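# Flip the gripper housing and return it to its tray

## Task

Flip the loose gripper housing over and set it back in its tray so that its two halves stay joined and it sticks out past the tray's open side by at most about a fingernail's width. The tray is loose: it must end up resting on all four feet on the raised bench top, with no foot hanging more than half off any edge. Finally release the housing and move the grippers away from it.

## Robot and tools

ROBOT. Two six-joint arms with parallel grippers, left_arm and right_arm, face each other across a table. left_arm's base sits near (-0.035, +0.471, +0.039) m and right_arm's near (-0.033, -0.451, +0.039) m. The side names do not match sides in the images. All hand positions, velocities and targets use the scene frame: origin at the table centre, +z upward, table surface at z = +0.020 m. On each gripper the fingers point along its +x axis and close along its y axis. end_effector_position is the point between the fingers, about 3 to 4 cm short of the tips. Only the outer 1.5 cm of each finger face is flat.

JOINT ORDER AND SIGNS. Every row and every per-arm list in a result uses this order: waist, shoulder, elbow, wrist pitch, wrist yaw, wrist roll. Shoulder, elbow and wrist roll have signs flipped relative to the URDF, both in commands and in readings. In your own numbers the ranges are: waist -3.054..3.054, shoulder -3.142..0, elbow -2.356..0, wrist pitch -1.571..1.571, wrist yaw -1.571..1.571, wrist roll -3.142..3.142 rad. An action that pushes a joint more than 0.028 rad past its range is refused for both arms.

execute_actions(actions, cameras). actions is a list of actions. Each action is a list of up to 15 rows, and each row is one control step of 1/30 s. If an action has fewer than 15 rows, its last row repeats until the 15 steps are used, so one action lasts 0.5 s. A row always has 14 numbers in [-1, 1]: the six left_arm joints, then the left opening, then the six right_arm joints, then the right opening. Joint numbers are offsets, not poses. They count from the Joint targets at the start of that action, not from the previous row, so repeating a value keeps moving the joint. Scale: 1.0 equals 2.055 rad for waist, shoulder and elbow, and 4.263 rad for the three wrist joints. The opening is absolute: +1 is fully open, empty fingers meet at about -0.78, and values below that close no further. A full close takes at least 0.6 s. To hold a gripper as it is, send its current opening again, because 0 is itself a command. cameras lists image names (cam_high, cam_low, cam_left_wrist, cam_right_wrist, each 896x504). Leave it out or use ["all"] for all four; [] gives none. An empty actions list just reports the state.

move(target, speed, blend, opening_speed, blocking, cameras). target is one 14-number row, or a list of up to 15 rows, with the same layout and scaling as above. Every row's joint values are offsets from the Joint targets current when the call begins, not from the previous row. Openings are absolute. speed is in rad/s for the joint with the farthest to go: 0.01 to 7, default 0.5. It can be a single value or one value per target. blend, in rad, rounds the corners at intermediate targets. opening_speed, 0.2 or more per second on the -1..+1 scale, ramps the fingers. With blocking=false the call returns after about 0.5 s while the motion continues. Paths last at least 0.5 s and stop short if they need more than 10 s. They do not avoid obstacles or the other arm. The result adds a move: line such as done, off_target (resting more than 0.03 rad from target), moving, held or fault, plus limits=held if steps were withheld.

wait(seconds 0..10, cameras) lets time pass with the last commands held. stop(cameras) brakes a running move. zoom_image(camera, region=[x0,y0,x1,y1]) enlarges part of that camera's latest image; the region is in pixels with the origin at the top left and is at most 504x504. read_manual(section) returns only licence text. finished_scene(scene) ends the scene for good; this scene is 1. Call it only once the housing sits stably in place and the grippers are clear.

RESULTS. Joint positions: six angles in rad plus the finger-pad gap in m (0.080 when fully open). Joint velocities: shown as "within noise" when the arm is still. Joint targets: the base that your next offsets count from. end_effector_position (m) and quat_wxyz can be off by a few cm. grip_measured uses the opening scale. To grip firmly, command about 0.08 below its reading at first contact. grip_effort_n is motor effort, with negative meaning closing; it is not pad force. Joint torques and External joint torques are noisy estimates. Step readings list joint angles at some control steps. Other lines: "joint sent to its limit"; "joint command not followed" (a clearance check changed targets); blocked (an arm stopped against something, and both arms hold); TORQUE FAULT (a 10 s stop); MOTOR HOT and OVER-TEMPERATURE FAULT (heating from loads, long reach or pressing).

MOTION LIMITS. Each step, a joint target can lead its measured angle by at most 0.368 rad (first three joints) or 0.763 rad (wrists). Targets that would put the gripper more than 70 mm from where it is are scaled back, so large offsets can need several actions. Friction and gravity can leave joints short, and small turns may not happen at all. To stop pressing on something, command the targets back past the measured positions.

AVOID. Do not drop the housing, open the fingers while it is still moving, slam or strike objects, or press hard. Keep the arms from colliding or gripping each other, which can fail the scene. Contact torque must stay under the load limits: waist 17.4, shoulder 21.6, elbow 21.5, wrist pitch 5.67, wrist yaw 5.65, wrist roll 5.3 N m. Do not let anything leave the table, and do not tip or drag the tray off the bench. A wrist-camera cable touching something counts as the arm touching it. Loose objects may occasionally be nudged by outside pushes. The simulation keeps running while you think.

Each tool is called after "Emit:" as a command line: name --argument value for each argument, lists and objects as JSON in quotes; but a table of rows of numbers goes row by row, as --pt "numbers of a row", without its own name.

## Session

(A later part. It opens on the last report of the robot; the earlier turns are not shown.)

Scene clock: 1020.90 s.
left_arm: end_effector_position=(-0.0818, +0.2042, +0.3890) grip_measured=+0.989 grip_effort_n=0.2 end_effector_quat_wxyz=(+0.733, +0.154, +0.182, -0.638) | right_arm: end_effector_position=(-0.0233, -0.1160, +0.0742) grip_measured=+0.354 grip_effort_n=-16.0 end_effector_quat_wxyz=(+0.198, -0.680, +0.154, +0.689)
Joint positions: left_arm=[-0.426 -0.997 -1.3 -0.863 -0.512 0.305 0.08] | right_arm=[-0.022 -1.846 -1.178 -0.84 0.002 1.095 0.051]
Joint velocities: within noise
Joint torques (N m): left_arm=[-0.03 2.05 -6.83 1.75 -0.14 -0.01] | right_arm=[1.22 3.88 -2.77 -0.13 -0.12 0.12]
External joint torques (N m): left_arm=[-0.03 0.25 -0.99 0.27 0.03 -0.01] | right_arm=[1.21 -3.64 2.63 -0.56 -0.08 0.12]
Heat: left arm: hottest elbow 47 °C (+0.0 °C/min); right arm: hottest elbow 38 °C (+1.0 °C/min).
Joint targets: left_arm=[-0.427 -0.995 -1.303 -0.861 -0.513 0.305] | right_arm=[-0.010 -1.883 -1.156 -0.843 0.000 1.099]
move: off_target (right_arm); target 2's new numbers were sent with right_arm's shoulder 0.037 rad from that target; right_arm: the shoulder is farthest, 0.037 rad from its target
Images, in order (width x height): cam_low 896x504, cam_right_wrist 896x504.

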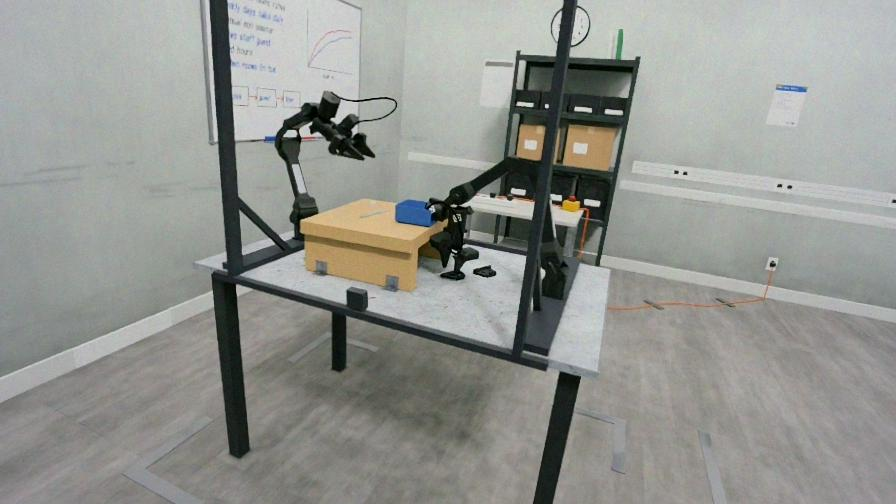

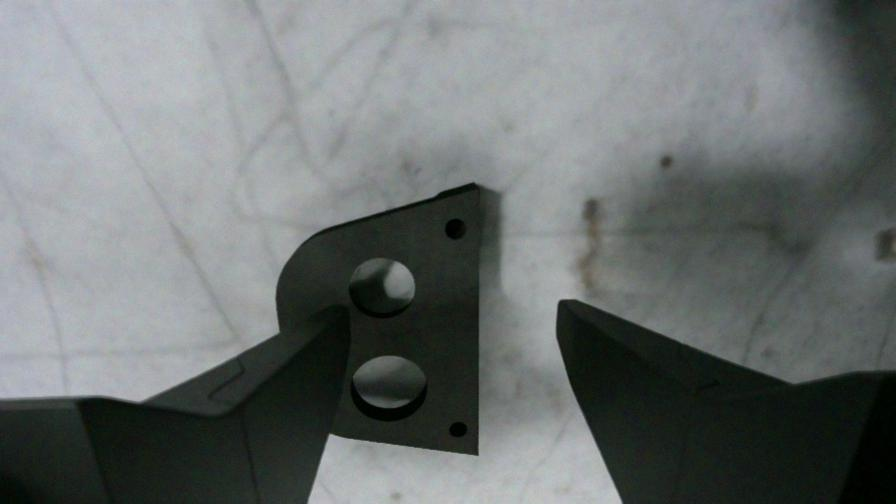

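Emit:
move --pt "0 0 0 0 0 0 0.989 -0.003 0.05 -0.04 -0.045 0 0 0.35" --pt "0 0 0 0 0 0 0.989 0.0049 0.5279 0.0871 -0.0594 0 -0.2578 0.9" --speed '[0.2,0.7]' --cameras '["cam_right_wrist","cam_low","cam_left_wrist"]'

Emit:
zoom_image --camera "cam_right_wrist" --region '[380, 240, 680, 490]'

Scene clock: 1036.50 s.
left_arm: end_effector_position=(-0.0818, +0.2042, +0.3890) grip_measured=+0.989 grip_effort_n=0.2 end_effector_quat_wxyz=(+0.733, +0.154, +0.182, -0.638) | right_arm: end_effector_position=(-0.0312, -0.2509, +0.2632) grip_measured=+0.896 grip_effort_n=17.0 end_effector_quat_wxyz=(+0.637, -0.312, +0.312, +0.632)
Joint positions: left_arm=[-0.426 -0.997 -1.3 -0.863 -0.512 0.305 0.08] | right_arm=[-0.002 -0.804 -0.986 -1.096 0.001 0.004 0.075]
Joint velocities: within noise
Joint torques (N m): left_arm=[-0.02 2.06 -6.85 1.75 -0.14 -0.02] | right_arm=[0.34 2.05 -5.12 0.9 -0.01 -0.14]
External joint torques (N m): left_arm=[0 0.26 -1.02 0.29 0.03 -0.02] | right_arm=[0.34 1.14 1.14 -0.41 -0.01 -0.13]
Heat: left arm: hottest elbow 47 °C (+0.0 °C/min); right arm: hottest elbow 37 °C (-1.0 °C/min).
Joint targets: left_arm=[-0.427 -0.995 -1.303 -0.861 -0.513 0.305] | right_arm=[0.001 -0.798 -0.977 -1.097 0.000 0.000]
move: done
Images, in order (width x height): cam_low 896x504, cam_left_wrist 896x504, cam_right_wrist 896x504.

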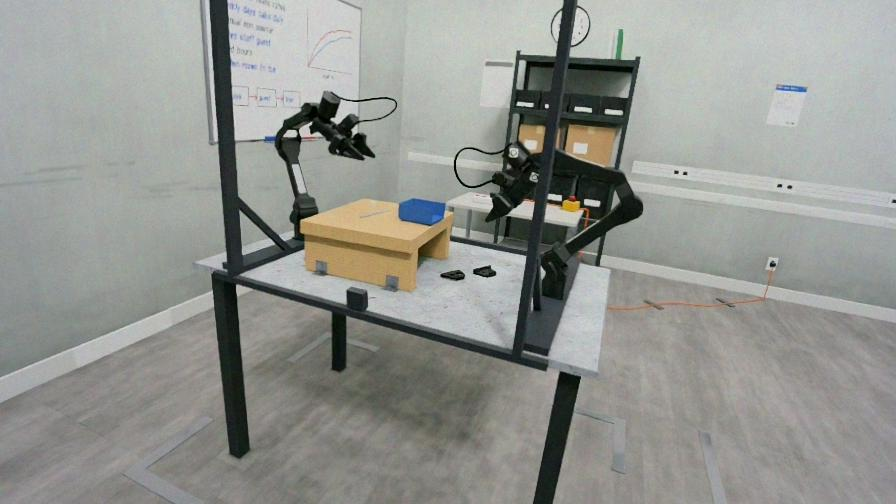

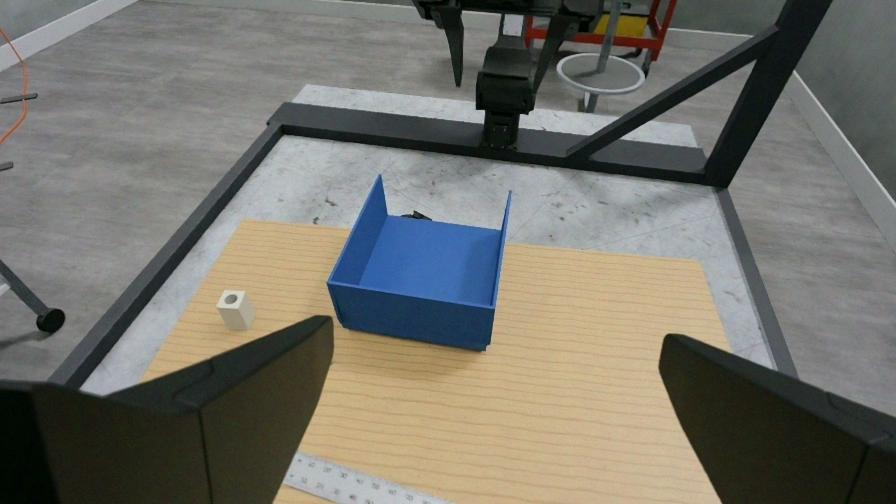

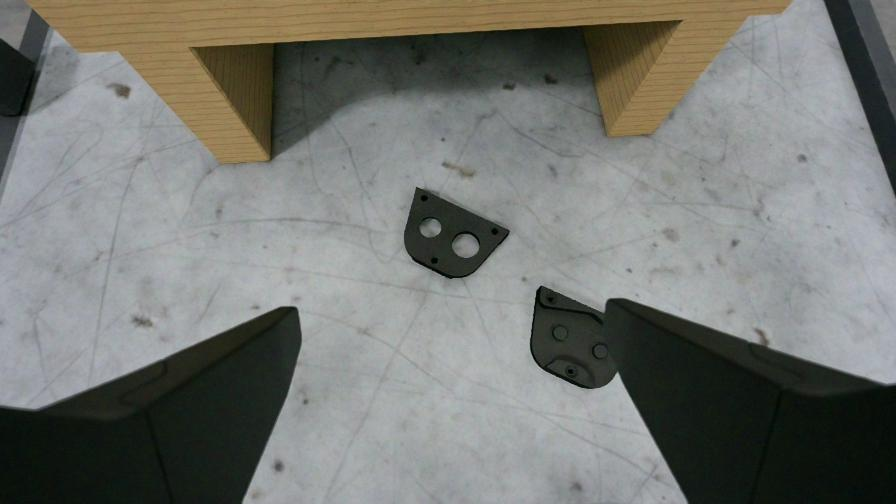

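Scaled by 1.680 from the camera's 896x504 image, which has a finer 1280x720 frame.

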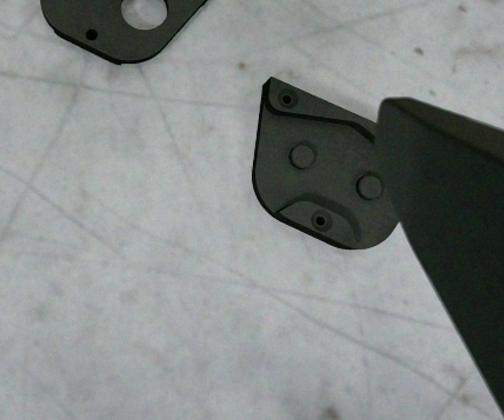

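Emit:
move --pt "0 0 0 0 0 0 0.989 0 0 0 0 0 0.734 -0.8" --pt "0 0 0 0 0 0 0.989 -0.02 -0.2198 0.27 0.2468 0 0.734 -0.8" --speed '[1.2,0.4]' --cameras '["cam_right_wrist","cam_low"]'

Scene clock: 1055.43 s.
left_arm: end_effector_position=(-0.0818, +0.2042, +0.3890) grip_measured=+0.989 grip_effort_n=0.2 end_effector_quat_wxyz=(+0.733, +0.154, +0.182, -0.638) | right_arm: end_effector_position=(-0.0202, -0.1617, +0.0909) grip_measured=-0.797 grip_effort_n=-18.4 end_effector_quat_wxyz=(+0.282, +0.659, +0.626, -0.306)
Joint positions: left_arm=[-0.426 -0.997 -1.3 -0.863 -0.512 0.305 0.08] | right_arm=[-0.038 -1.243 -0.431 -0.047 0.001 3.124 0]
Joint velocities: within noise
Joint torques (N m): left_arm=[-0.03 2.08 -6.83 1.75 -0.13 -0.01] | right_arm=[-0.24 2.99 -4.86 1.05 -0.03 0.11]
External joint torques (N m): left_arm=[-0.03 0.26 -1.02 0.29 0.03 -0.01] | right_arm=[-0.23 -0.43 1.04 -0.25 -0.03 0.11]
Heat: left arm: hottest elbow 47 °C (+0.0 °C/min); right arm: hottest wrist pitch 38 °C (-2.0 °C/min).
Joint targets: left_arm=[-0.427 -0.995 -1.303 -0.861 -0.513 0.305] | right_arm=[-0.041 -1.250 -0.422 -0.045 0.000 3.129]
move: done
Images, in order (width x height): cam_low 896x504, cam_right_wrist 896x504.

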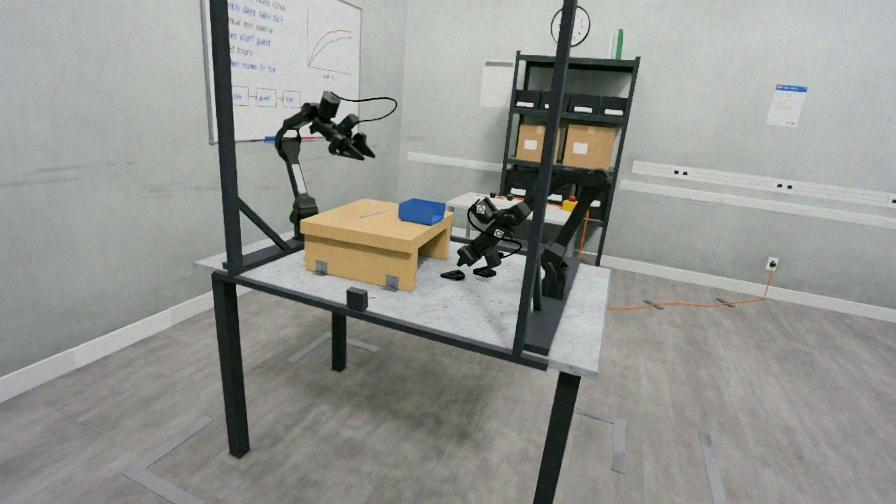

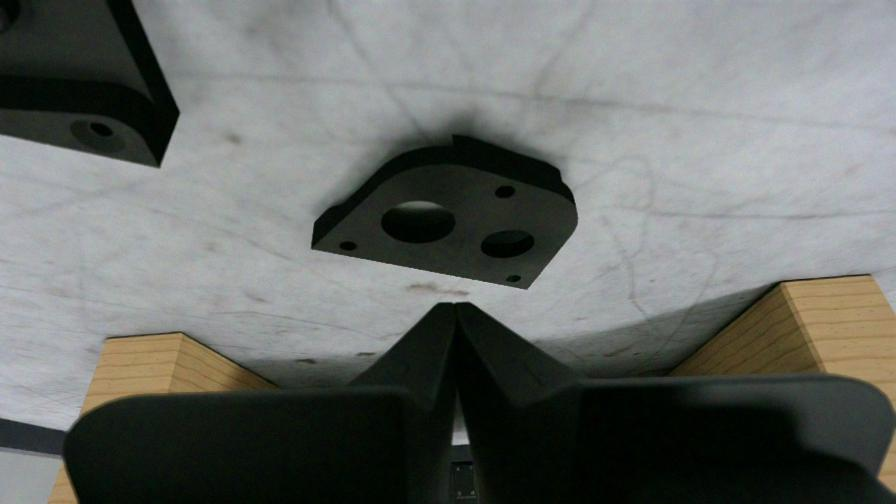

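Emit:
move --target '[0,0,0,0,0,0,0.989,-0.0175,-0.0436,0.028,0.0345,0,0,-0.8]' --speed 0.1 --cameras '["cam_right_wrist"]'

Emit:
zoom_image --camera "cam_right_wrist" --region '[300, 150, 660, 400]'

Scene clock: 1066.47 s.
left_arm: end_effector_position=(-0.0818, +0.2042, +0.3890) grip_measured=+0.989 grip_effort_n=0.2 end_effector_quat_wxyz=(+0.733, +0.154, +0.182, -0.638) | right_arm: end_effector_position=(-0.0099, -0.1620, +0.0678) grip_measured=-0.797 grip_effort_n=-18.4 end_effector_quat_wxyz=(+0.277, +0.670, +0.614, -0.311)
Joint positions: left_arm=[-0.426 -0.997 -1.3 -0.863 -0.512 0.305 0.08] | right_arm=[-0.074 -1.332 -0.373 0.1 0.001 3.125 0]
Joint velocities: within noise
Joint torques (N m): left_arm=[-0.05 2.09 -6.86 1.75 -0.14 -0.01] | right_arm=[-0.19 3.21 -4.4 1.06 -0.02 0.13]
External joint torques (N m): left_arm=[-0.04 0.19 -0.97 0.27 0.03 -0.01] | right_arm=[-0.21 -0.38 1.02 -0.23 -0.02 0.13]
Heat: left arm: hottest elbow 47 °C (+0.0 °C/min); right arm: hottest wrist pitch 38 °C (-3.0 °C/min).
Joint targets: left_arm=[-0.427 -0.995 -1.303 -0.861 -0.513 0.305] | right_arm=[-0.076 -1.339 -0.365 0.102 0.000 3.129]
move: done
Images, in order (width x height): cam_right_wrist 896x504.

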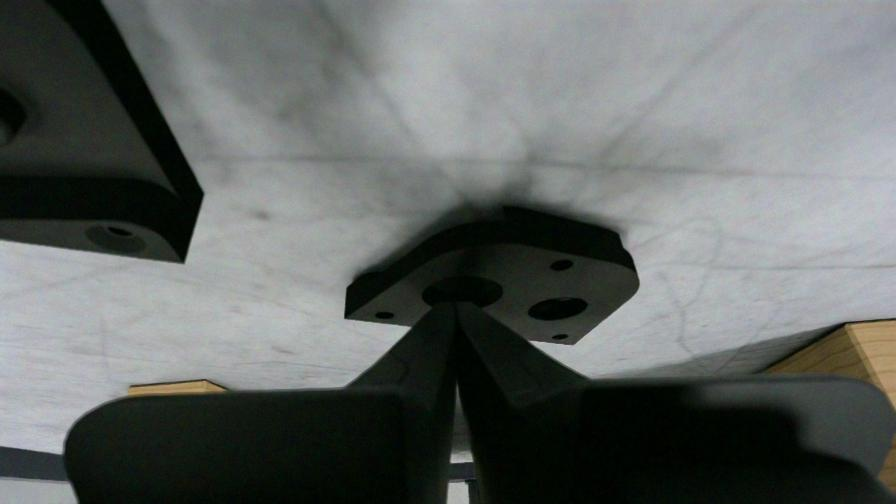

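Scaled by 1.400 from the camera's 896x504 image, which has a finer 1280x720 frame.

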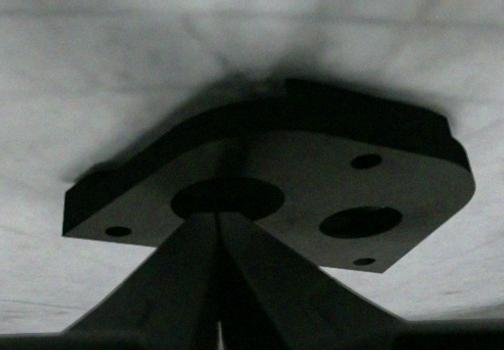

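Emit:
move --pt "0 0 0 0 0 0 0.989 0 -0.0331 0.0156 0.0232 0 0 -0.8" --pt "0 0 0 0 0 0 0.989 -0.0029 0.0652 0.074 0.0068 0 0 -0.8" --pt "0 0 0 0 0 0 0.989 -0.0097 0.2015 0.1241 -0.0345 0 0 -0.8" --speed '[0.06,0.1,0.12]' --cameras '["cam_right_wrist","cam_low"]'

Scene clock: 1082.43 s.
left_arm: end_effector_position=(-0.0818, +0.2042, +0.3890) grip_measured=+0.989 grip_effort_n=0.2 end_effector_quat_wxyz=(+0.733, +0.154, +0.182, -0.638) | right_arm: end_effector_position=(-0.0111, -0.2326, +0.0554) grip_measured=-0.797 grip_effort_n=-18.4 end_effector_quat_wxyz=(+0.270, +0.678, +0.609, -0.309)
Joint positions: left_arm=[-0.426 -0.997 -1.3 -0.863 -0.512 0.305 0.08] | right_arm=[-0.093 -0.929 -0.123 -0.04 0.001 3.125 0]
Joint velocities: within noise
Joint torques (N m): left_arm=[-0.02 2.08 -6.83 1.75 -0.13 -0.01] | right_arm=[-0.34 2.19 -4.45 0.67 -0.04 0.15]
External joint torques (N m): left_arm=[-0.03 0.28 -0.98 0.27 0.04 -0.01] | right_arm=[-0.35 0.9 1.5 -0.64 -0.04 0.15]
Heat: left arm: hottest elbow 47 °C (+0.0 °C/min); right arm: hottest wrist pitch 38 °C (+0.0 °C/min).
Joint targets: left_arm=[-0.427 -0.995 -1.303 -0.861 -0.513 0.305] | right_arm=[-0.096 -0.925 -0.110 -0.044 0.000 3.129]
move: done
Images, in order (width x height): cam_low 896x504, cam_right_wrist 896x504.

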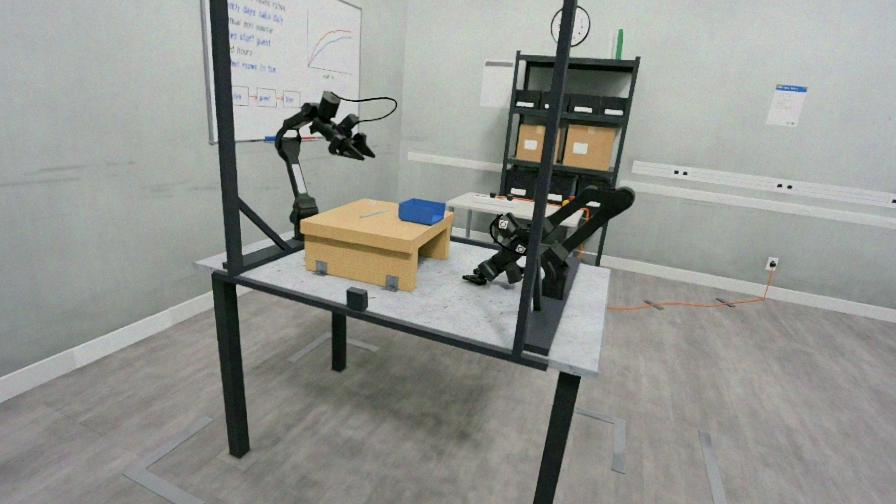

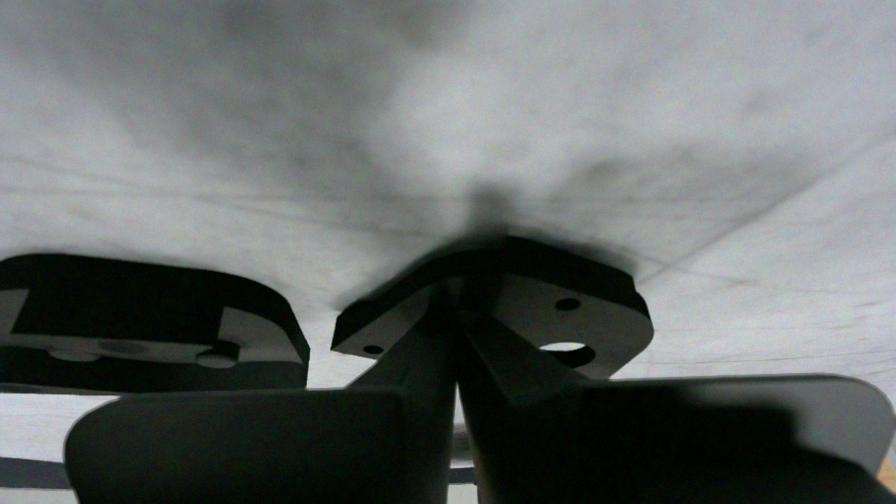

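Emit:
move --pt "0 0 0 0 0 0 0.989 0 0.0883 -0.1027 -0.0952 0 0 -0.8" --pt "0 0 0 0 0 0 0.989 0.0467 0.0798 -0.473 -0.3106 0 0 -0.8" --pt "0 0 0 0 0 0 0.989 0.0467 0.0798 -0.473 -0.3106 0 -0.734 0.9" --speed '[0.15,0.8,1.2]' --cameras '["cam_right_wrist"]'

Emit:
zoom_image --camera "cam_right_wrist" --region '[380, 70, 680, 330]'

Scene clock: 1103.90 s.
left_arm: end_effector_position=(-0.0818, +0.2042, +0.3890) grip_measured=+0.989 grip_effort_n=0.2 end_effector_quat_wxyz=(+0.733, +0.154, +0.182, -0.638) | right_arm: end_effector_position=(-0.0314, -0.3002, +0.2672) grip_measured=+0.896 grip_effort_n=17.0 end_effector_quat_wxyz=(+0.613, -0.356, +0.356, +0.609)
Joint positions: left_arm=[-0.426 -0.997 -1.3 -0.863 -0.512 0.305 0.08] | right_arm=[-0.003 -0.759 -1.073 -1.368 0.001 0.004 0.075]
Joint velocities: within noise
Joint torques (N m): left_arm=[-0.02 2.08 -6.83 1.75 -0.14 -0.02] | right_arm=[0.27 0.46 -6.61 0.76 -0.01 -0.15]
External joint torques (N m): left_arm=[0 0.2 -0.97 0.28 0.02 -0.02] | right_arm=[0.27 0.34 -0.89 -0.38 0 -0.15]
Heat: left arm: hottest elbow 47 °C (+0.0 °C/min); right arm: hottest wrist pitch 37 °C (+0.0 °C/min).
Joint targets: left_arm=[-0.427 -0.995 -1.303 -0.861 -0.513 0.305] | right_arm=[-0.001 -0.761 -1.082 -1.369 0.000 0.000]
move: done
Images, in order (width x height): cam_right_wrist 896x504.

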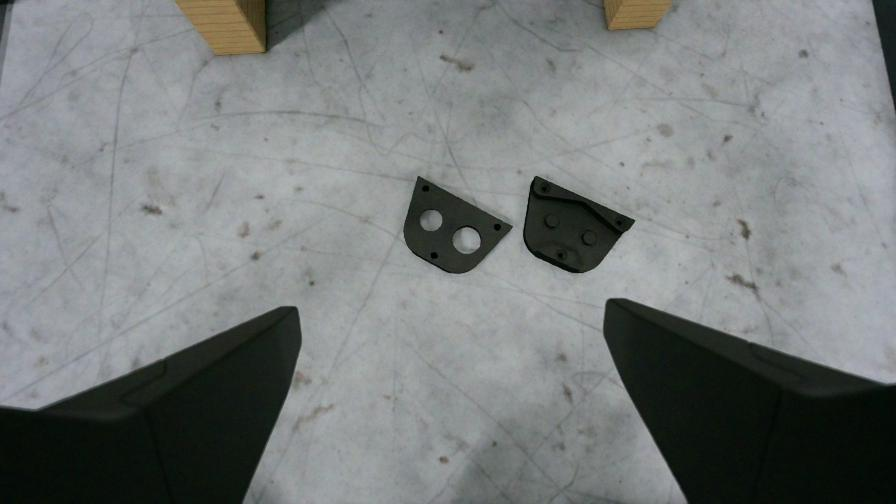

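Scaled by 1.680 from the camera's 896x504 image, which has a finer 1280x720 frame.

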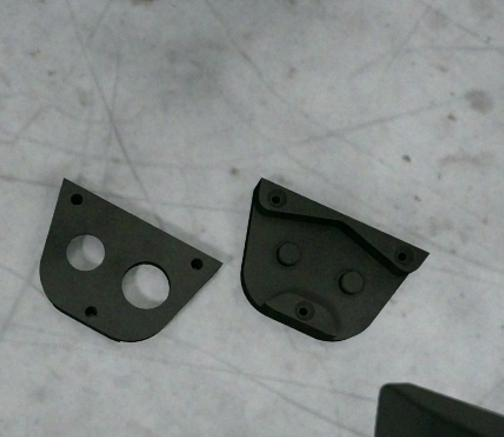

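Emit:
move --target '[0,0,0,0,0,0,0.989,-0.0144,-0.355,0.0915,0.0927,0,0.2571,0.9]' --speed 0.5 --cameras '["cam_right_wrist"]'

Scene clock: 1131.37 s.
left_arm: end_effector_position=(-0.0818, +0.2042, +0.3890) grip_measured=+0.989 grip_effort_n=0.2 end_effector_quat_wxyz=(+0.733, +0.154, +0.182, -0.638) | right_arm: end_effector_position=(-0.0250, -0.2135, +0.1033) grip_measured=+0.897 grip_effort_n=16.5 end_effector_quat_wxyz=(+0.184, -0.683, +0.173, +0.685)
Joint positions: left_arm=[-0.426 -0.997 -1.3 -0.863 -0.512 0.305 0.08] | right_arm=[-0.027 -1.481 -0.901 -0.975 0.001 1.092 0.075]
Joint velocities: within noise
Joint torques (N m): left_arm=[-0.04 2.08 -6.84 1.75 -0.14 -0.01] | right_arm=[-0.36 4.04 -4.36 0.13 -0.02 0.13]
External joint torques (N m): left_arm=[-0.01 0.23 -0.95 0.27 0.02 -0.01] | right_arm=[-0.37 -0.75 1.12 -0.22 0.03 0.14]
Heat: left arm: hottest elbow 47 °C (+0.0 °C/min); right arm: hottest elbow 37 °C (+1.0 °C/min).
Joint targets: left_arm=[-0.427 -0.995 -1.303 -0.861 -0.513 0.305] | right_arm=[-0.030 -1.490 -0.894 -0.974 0.000 1.096]
move: done
Images, in order (width x height): cam_right_wrist 896x504.

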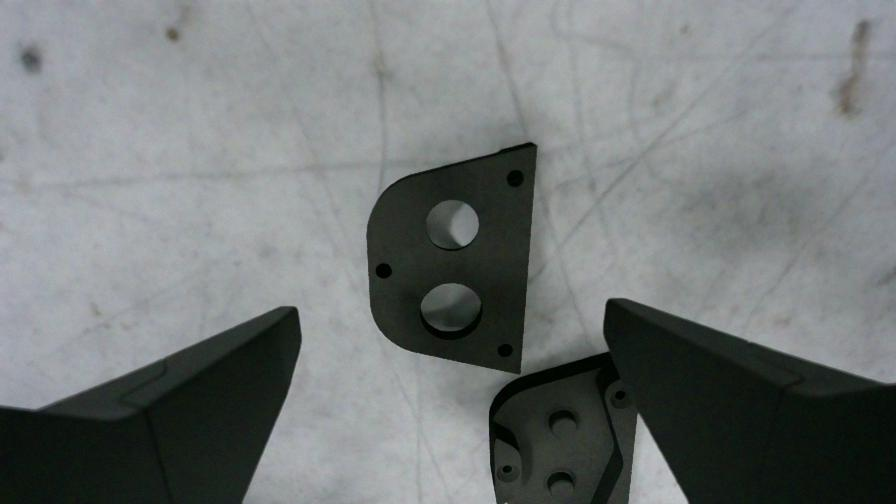

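Emit:
move --pt "0 0 0 0 0 0 0.989 0 -0.0384 0.0537 0.0442 0 0 0.9" --pt "0 0 0 0 0 0 0.989 0 -0.0384 0.0537 0.0442 0 0 0.34" --speed 0.12 --opening_speed 0.4 --cameras '["cam_right_wrist","cam_low"]'

Emit:
zoom_image --camera "cam_low" --region '[440, 230, 540, 300]'

Scene clock: 1141.60 s.
left_arm: end_effector_position=(-0.0818, +0.2042, +0.3890) grip_measured=+0.989 grip_effort_n=0.2 end_effector_quat_wxyz=(+0.733, +0.154, +0.182, -0.638) | right_arm: end_effector_position=(-0.0250, -0.2127, +0.0612) grip_measured=+0.347 grip_effort_n=-32.3 end_effector_quat_wxyz=(+0.184, -0.683, +0.173, +0.685)
Joint positions: left_arm=[-0.426 -0.997 -1.3 -0.863 -0.512 0.305 0.08] | right_arm=[-0.027 -1.56 -0.791 -0.786 0.001 1.092 0.051]
Joint velocities: within noise
Joint torques (N m): left_arm=[-0.02 2.08 -6.84 1.75 -0.14 -0.01] | right_arm=[-0.24 4.34 -4.01 0.1 -0.04 0.12]
External joint torques (N m): left_arm=[-0.01 0.24 -0.97 0.27 0.02 0] | right_arm=[-0.25 -0.68 1.1 -0.25 0.01 0.12]
Heat: left arm: hottest elbow 47 °C (+0.0 °C/min); right arm: hottest elbow 37 °C (+1.0 °C/min).
Joint targets: left_arm=[-0.427 -0.995 -1.303 -0.861 -0.513 0.305] | right_arm=[-0.030 -1.569 -0.783 -0.785 0.000 1.096]
move: done
Images, in order (width x height): cam_low 896x504, cam_right_wrist 896x504.

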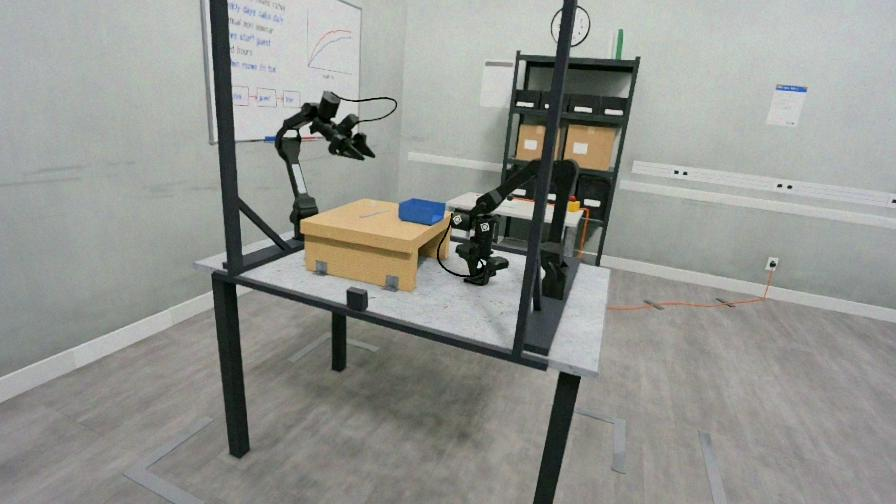

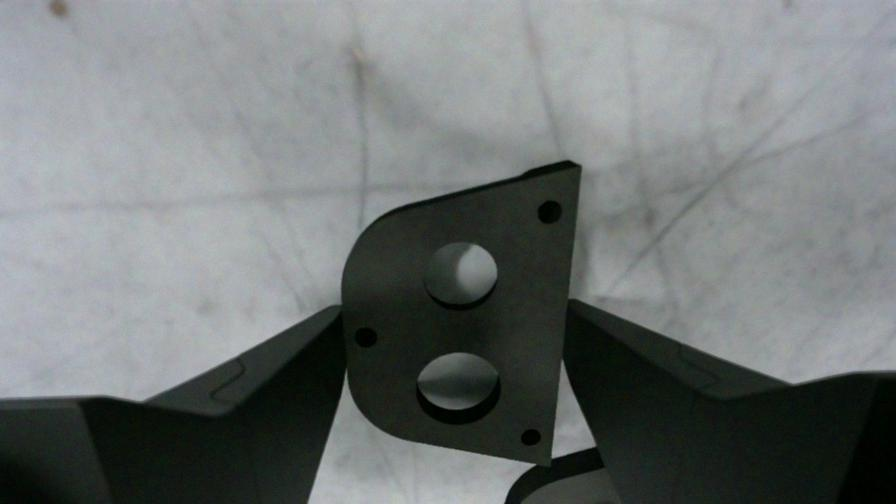

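Scaled by 5.040 from the camera's 896x504 image, which has a finer 1280x720 frame.

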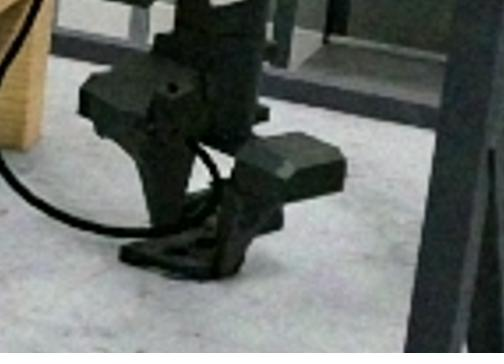

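Emit:
move --pt "0 0 0 0 0 0 0.989 0 0 0 0 0 0 0.26" --pt "0 0 0 0 0 0 0.989 0 0.0384 -0.0537 -0.0442 0 0 0.26" --speed 0.12 --cameras '["cam_right_wrist","cam_low"]'

Emit:
zoom_image --camera "cam_low" --region '[440, 230, 540, 300]'

Scene clock: 1151.00 s.
left_arm: end_effector_position=(-0.0818, +0.2042, +0.3890) grip_measured=+0.989 grip_effort_n=0.2 end_effector_quat_wxyz=(+0.733, +0.154, +0.182, -0.638) | right_arm: end_effector_position=(-0.0251, -0.2185, +0.0954) grip_measured=+0.303 grip_effort_n=-83.5 end_effector_quat_wxyz=(+0.173, -0.686, +0.184, +0.683)
Joint positions: left_arm=[-0.426 -0.997 -1.3 -0.863 -0.512 0.305 0.08] | right_arm=[-0.027 -1.5 -0.885 -0.972 0.001 1.092 0.049]
Joint velocities: within noise
Joint torques (N m): left_arm=[-0.04 2.09 -6.82 1.75 -0.14 -0.01] | right_arm=[-0.3 6.1 -6.21 -0.14 -0.06 0.17]
External joint torques (N m): left_arm=[-0.03 0.27 -0.94 0.26 0.03 -0.01] | right_arm=[-0.31 1.28 -0.83 -0.44 -0.01 0.17]
Heat: left arm: hottest elbow 47 °C (+0.0 °C/min); right arm: hottest elbow 36 °C (+0.0 °C/min).
Joint targets: left_arm=[-0.427 -0.995 -1.303 -0.861 -0.513 0.305] | right_arm=[-0.030 -1.490 -0.894 -0.974 0.000 1.096]
move: done
Images, in order (width x height): cam_low 896x504, cam_right_wrist 896x504.

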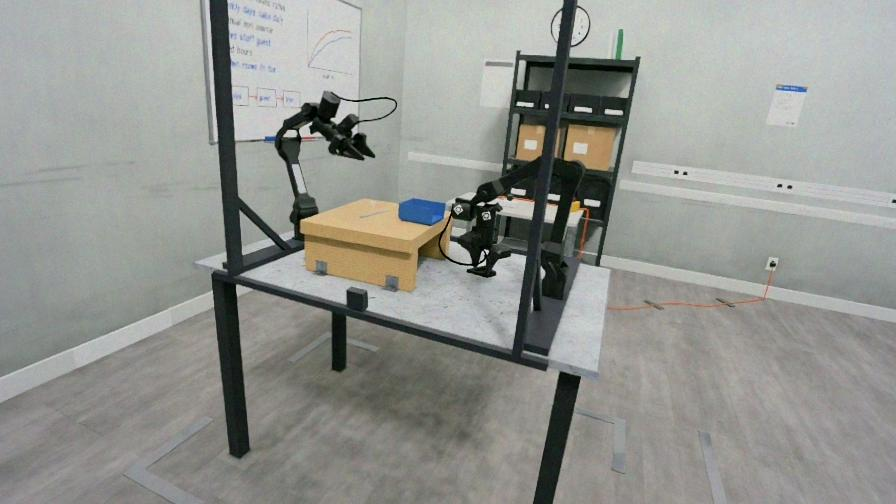

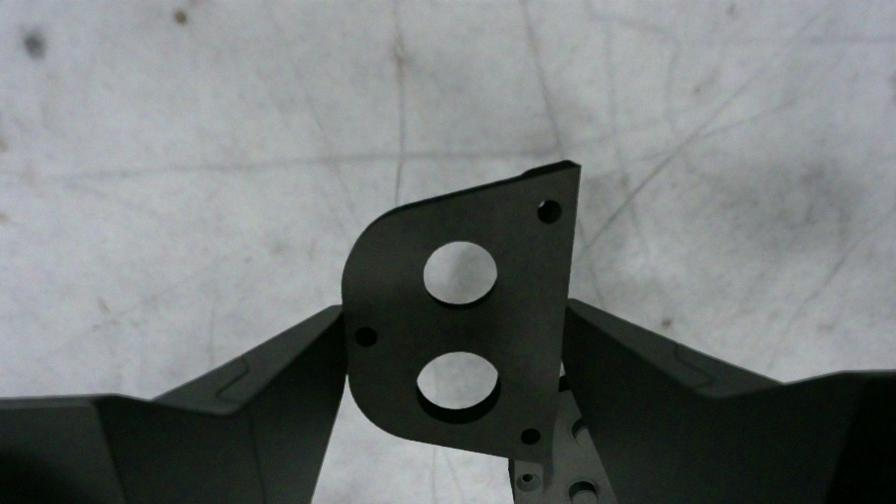

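Scaled by 5.040 from the camera's 896x504 image, which has a finer 1280x720 frame.

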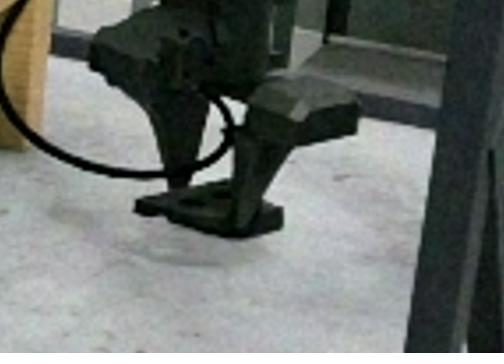

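Emit:
move --pt "0 0 0 0 0 0 0.989 0 0.0095 -0.0219 -0.0152 0 0 0.26" --pt "0 0 0 0 0 0 0.989 -0.1713 -0.0311 -0.0603 -0.0141 0 0.0992 0.26" --speed '[0.12,0.25]' --cameras '["cam_right_wrist","cam_low","cam_high"]'

Emit:
zoom_image --camera "cam_low" --region '[440, 220, 540, 290]'

Scene clock: 1168.33 s.
left_arm: end_effector_position=(-0.0818, +0.2042, +0.3890) grip_measured=+0.989 grip_effort_n=0.2 end_effector_quat_wxyz=(+0.733, +0.154, +0.182, -0.638) | right_arm: end_effector_position=(+0.0627, -0.2152, +0.1149) grip_measured=+0.303 grip_effort_n=-83.5 end_effector_quat_wxyz=(+0.155, -0.690, +0.154, +0.690)
Joint positions: left_arm=[-0.426 -0.997 -1.3 -0.863 -0.512 0.305 0.08] | right_arm=[-0.379 -1.544 -1.009 -1.035 0.001 1.514 0.049]
Joint velocities: within noise
Joint torques (N m): left_arm=[-0.04 2.09 -6.87 1.75 -0.14 -0.02] | right_arm=[-0.32 4.49 -6.4 0.04 -0.05 0.18]
External joint torques (N m): left_arm=[-0.06 0.2 -0.96 0.27 0.04 -0.01] | right_arm=[-0.32 -0.85 -0.93 -0.23 0 0.18]
Heat: left arm: hottest elbow 47 °C (+0.0 °C/min); right arm: hottest elbow 36 °C (+0.0 °C/min).
Joint targets: left_arm=[-0.427 -0.995 -1.303 -0.861 -0.513 0.305] | right_arm=[-0.382 -1.555 -1.018 -1.034 0.000 1.519]
move: done
Images, in order (width x height): cam_high 896x504, cam_low 896x504, cam_right_wrist 896x504.

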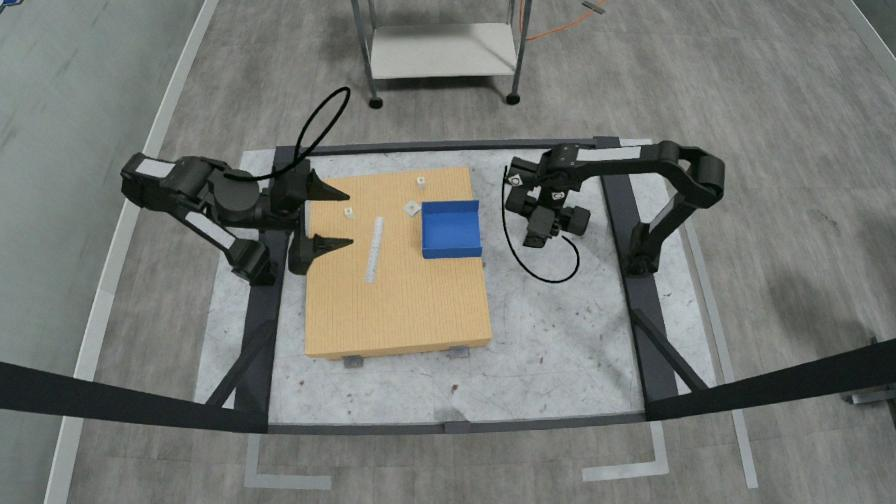

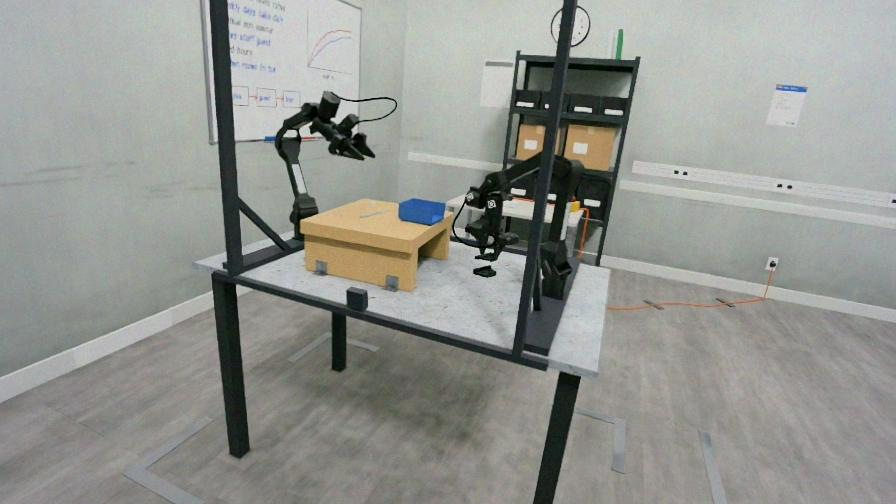

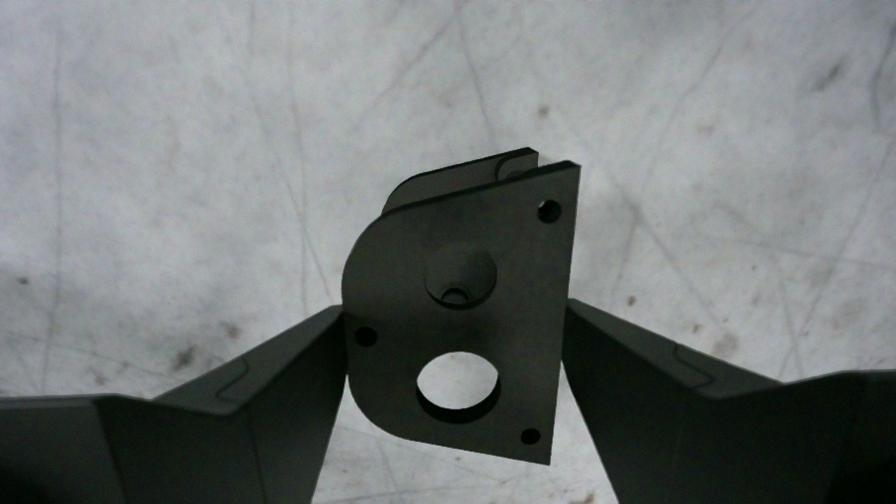

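Scaled by 5.040 from the camera's 896x504 image, which has a finer 1280x720 frame.

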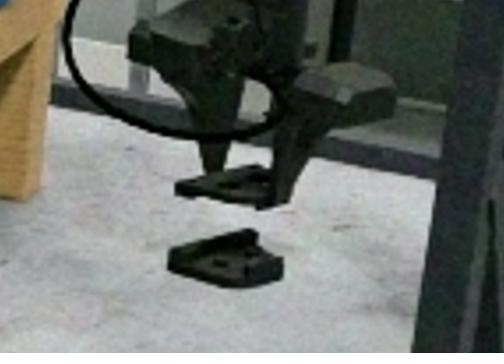

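Emit:
move --target '[0,0,0,0,0,0,0.989,-0.0066,-0.0273,0.0298,0.0276,0,0.0035,0.26]' --speed 0.12 --cameras '["cam_right_wrist","cam_low"]'

Emit:
zoom_image --camera "cam_low" --region '[460, 240, 520, 290]'

Emit:
zoom_image --camera "cam_right_wrist" --region '[320, 120, 620, 480]'

Scene clock: 1201.73 s.
left_arm: end_effector_position=(-0.0818, +0.2042, +0.3890) grip_measured=+0.989 grip_effort_n=0.2 end_effector_quat_wxyz=(+0.733, +0.154, +0.182, -0.638) | right_arm: end_effector_position=(+0.0698, -0.2074, +0.0911) grip_measured=+0.303 grip_effort_n=-83.5 end_effector_quat_wxyz=(+0.160, -0.691, +0.148, +0.689)
Joint positions: left_arm=[-0.426 -0.997 -1.3 -0.863 -0.512 0.305 0.08] | right_arm=[-0.393 -1.6 -0.964 -0.917 0.001 1.529 0.049]
Joint velocities: within noise
Joint torques (N m): left_arm=[-0.01 2.07 -6.86 1.75 -0.14 -0.01] | right_arm=[-0.14 4.8 -4.34 0.06 -0.09 0.16]
External joint torques (N m): left_arm=[0.01 0.2 -0.92 0.25 0.03 0] | right_arm=[-0.18 -0.85 1.08 -0.28 -0.03 0.16]
Heat: left arm: hottest elbow 47 °C (+0.0 °C/min); right arm: hottest elbow 36 °C (-1.0 °C/min).
Joint targets: left_arm=[-0.427 -0.995 -1.303 -0.861 -0.513 0.305] | right_arm=[-0.396 -1.610 -0.956 -0.916 0.000 1.533]
move: done
Images, in order (width x height): cam_low 896x504, cam_right_wrist 896x504.

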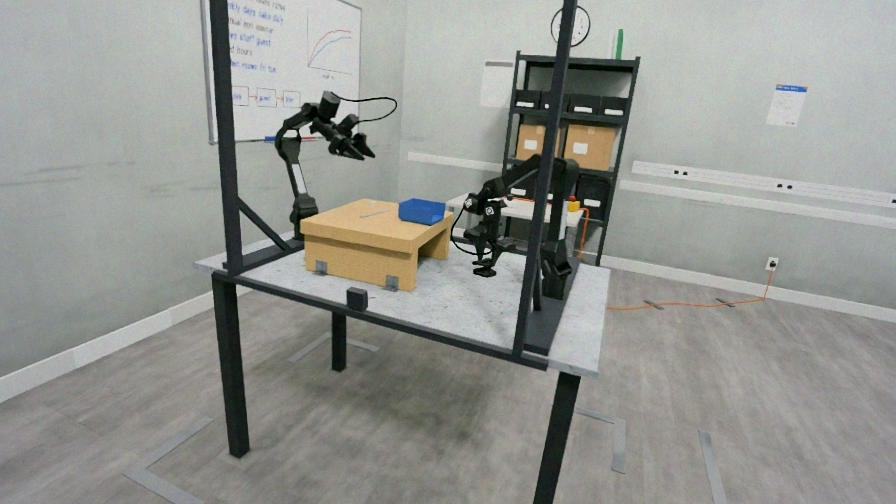

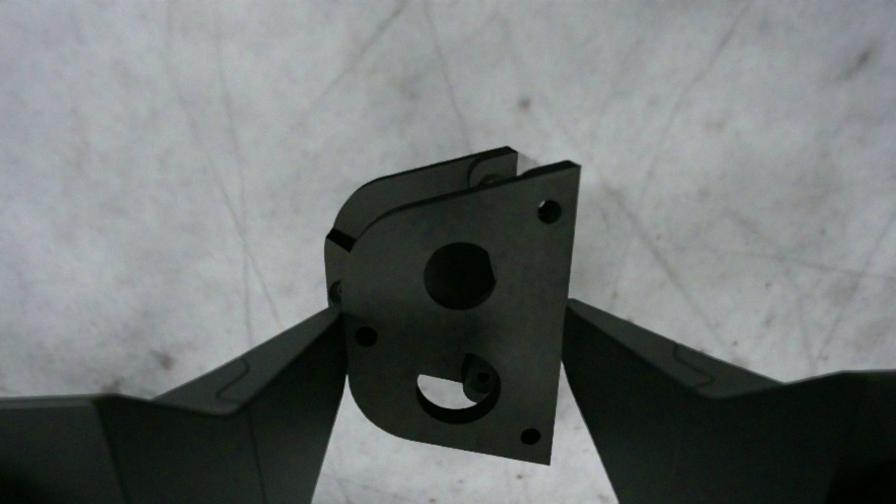

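Scaled by 8.400 from the camera's 896x504 image, which has a finer 1280x720 frame.

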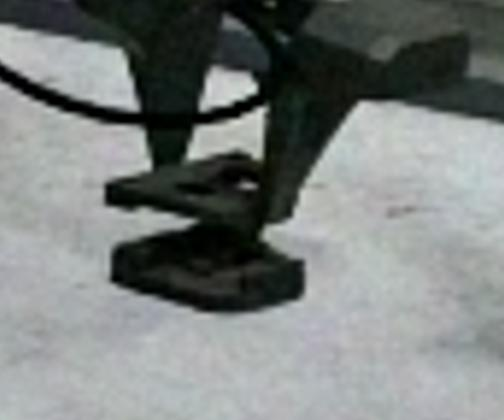

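Scaled by 1.400 from the camera's 896x504 image, which has a finer 1280x720 frame.

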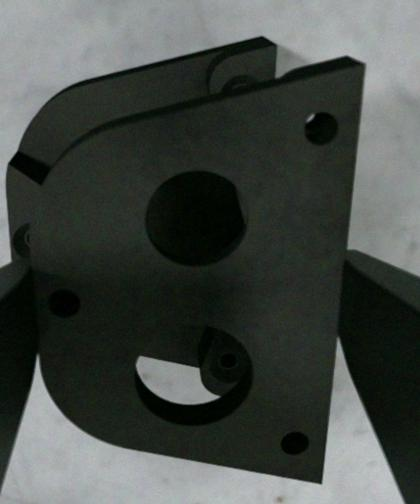

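Emit:
move --target '[0,0,0,0,0,0,0.989,0,0.0131,0.0217,0.004,0,0,0.26]' --speed 0.08 --cameras '["cam_right_wrist","cam_low"]'

Emit:
zoom_image --camera "cam_low" --region '[460, 240, 520, 290]'

Emit:
zoom_image --camera "cam_right_wrist" --region '[320, 120, 620, 480]'

Scene clock: 1235.53 s.
left_arm: end_effector_position=(-0.0818, +0.2042, +0.3890) grip_measured=+0.989 grip_effort_n=0.2 end_effector_quat_wxyz=(+0.733, +0.154, +0.182, -0.638) | right_arm: end_effector_position=(+0.0659, -0.2167, +0.0823) grip_measured=+0.303 grip_effort_n=-83.5 end_effector_quat_wxyz=(+0.153, -0.690, +0.155, +0.690)
Joint positions: left_arm=[-0.426 -0.997 -1.3 -0.863 -0.512 0.305 0.08] | right_arm=[-0.393 -1.594 -0.92 -0.9 0.001 1.53 0.049]
Joint velocities: within noise
Joint torques (N m): left_arm=[-0.04 2.1 -6.86 1.75 -0.14 -0.01] | right_arm=[-0.37 6.48 -4.09 0.07 -0.03 0.15]
External joint torques (N m): left_arm=[-0.06 0.28 -1.03 0.29 0.04 0] | right_arm=[-0.37 1.02 1.15 -0.22 0.02 0.15]
Heat: left arm: hottest elbow 47 °C (+0.0 °C/min); right arm: hottest elbow 35 °C (-1.0 °C/min).
Joint targets: left_arm=[-0.427 -0.995 -1.303 -0.861 -0.513 0.305] | right_arm=[-0.396 -1.584 -0.912 -0.899 0.000 1.534]
move: done
Images, in order (width x height): cam_low 896x504, cam_right_wrist 896x504.

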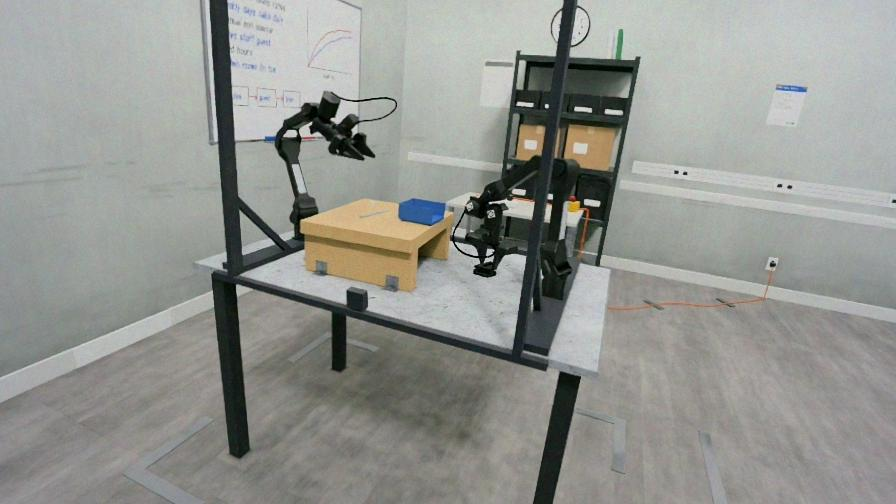

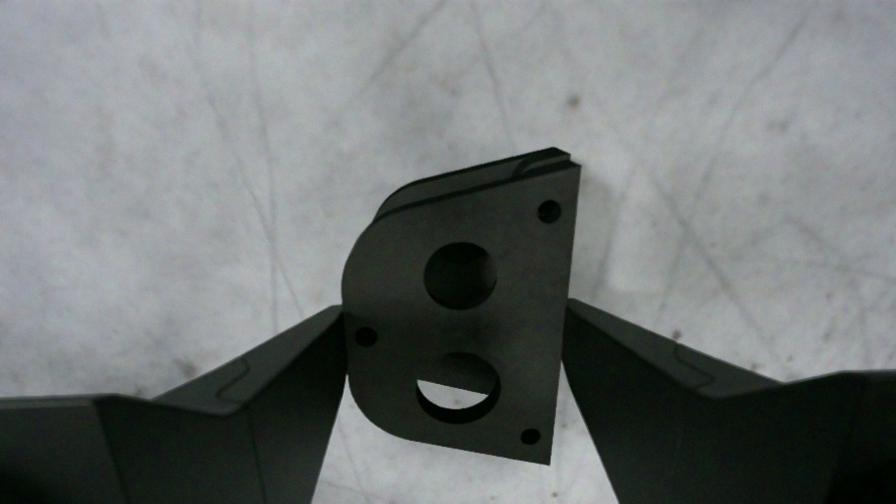

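Scaled by 8.400 from the camera's 896x504 image, which has a finer 1280x720 frame.

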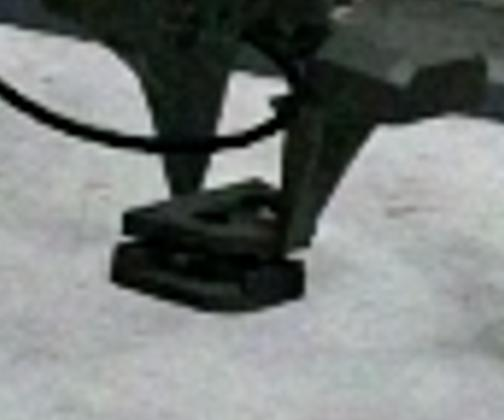

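Scaled by 1.400 from the camera's 896x504 image, which has a finer 1280x720 frame.

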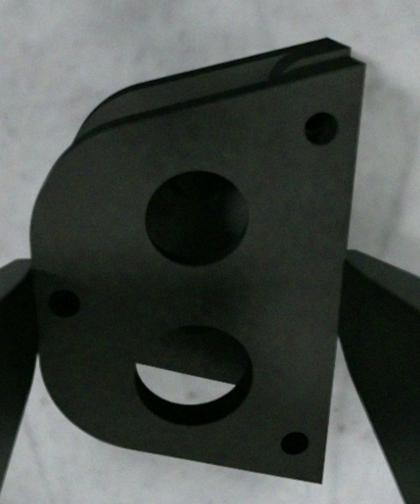

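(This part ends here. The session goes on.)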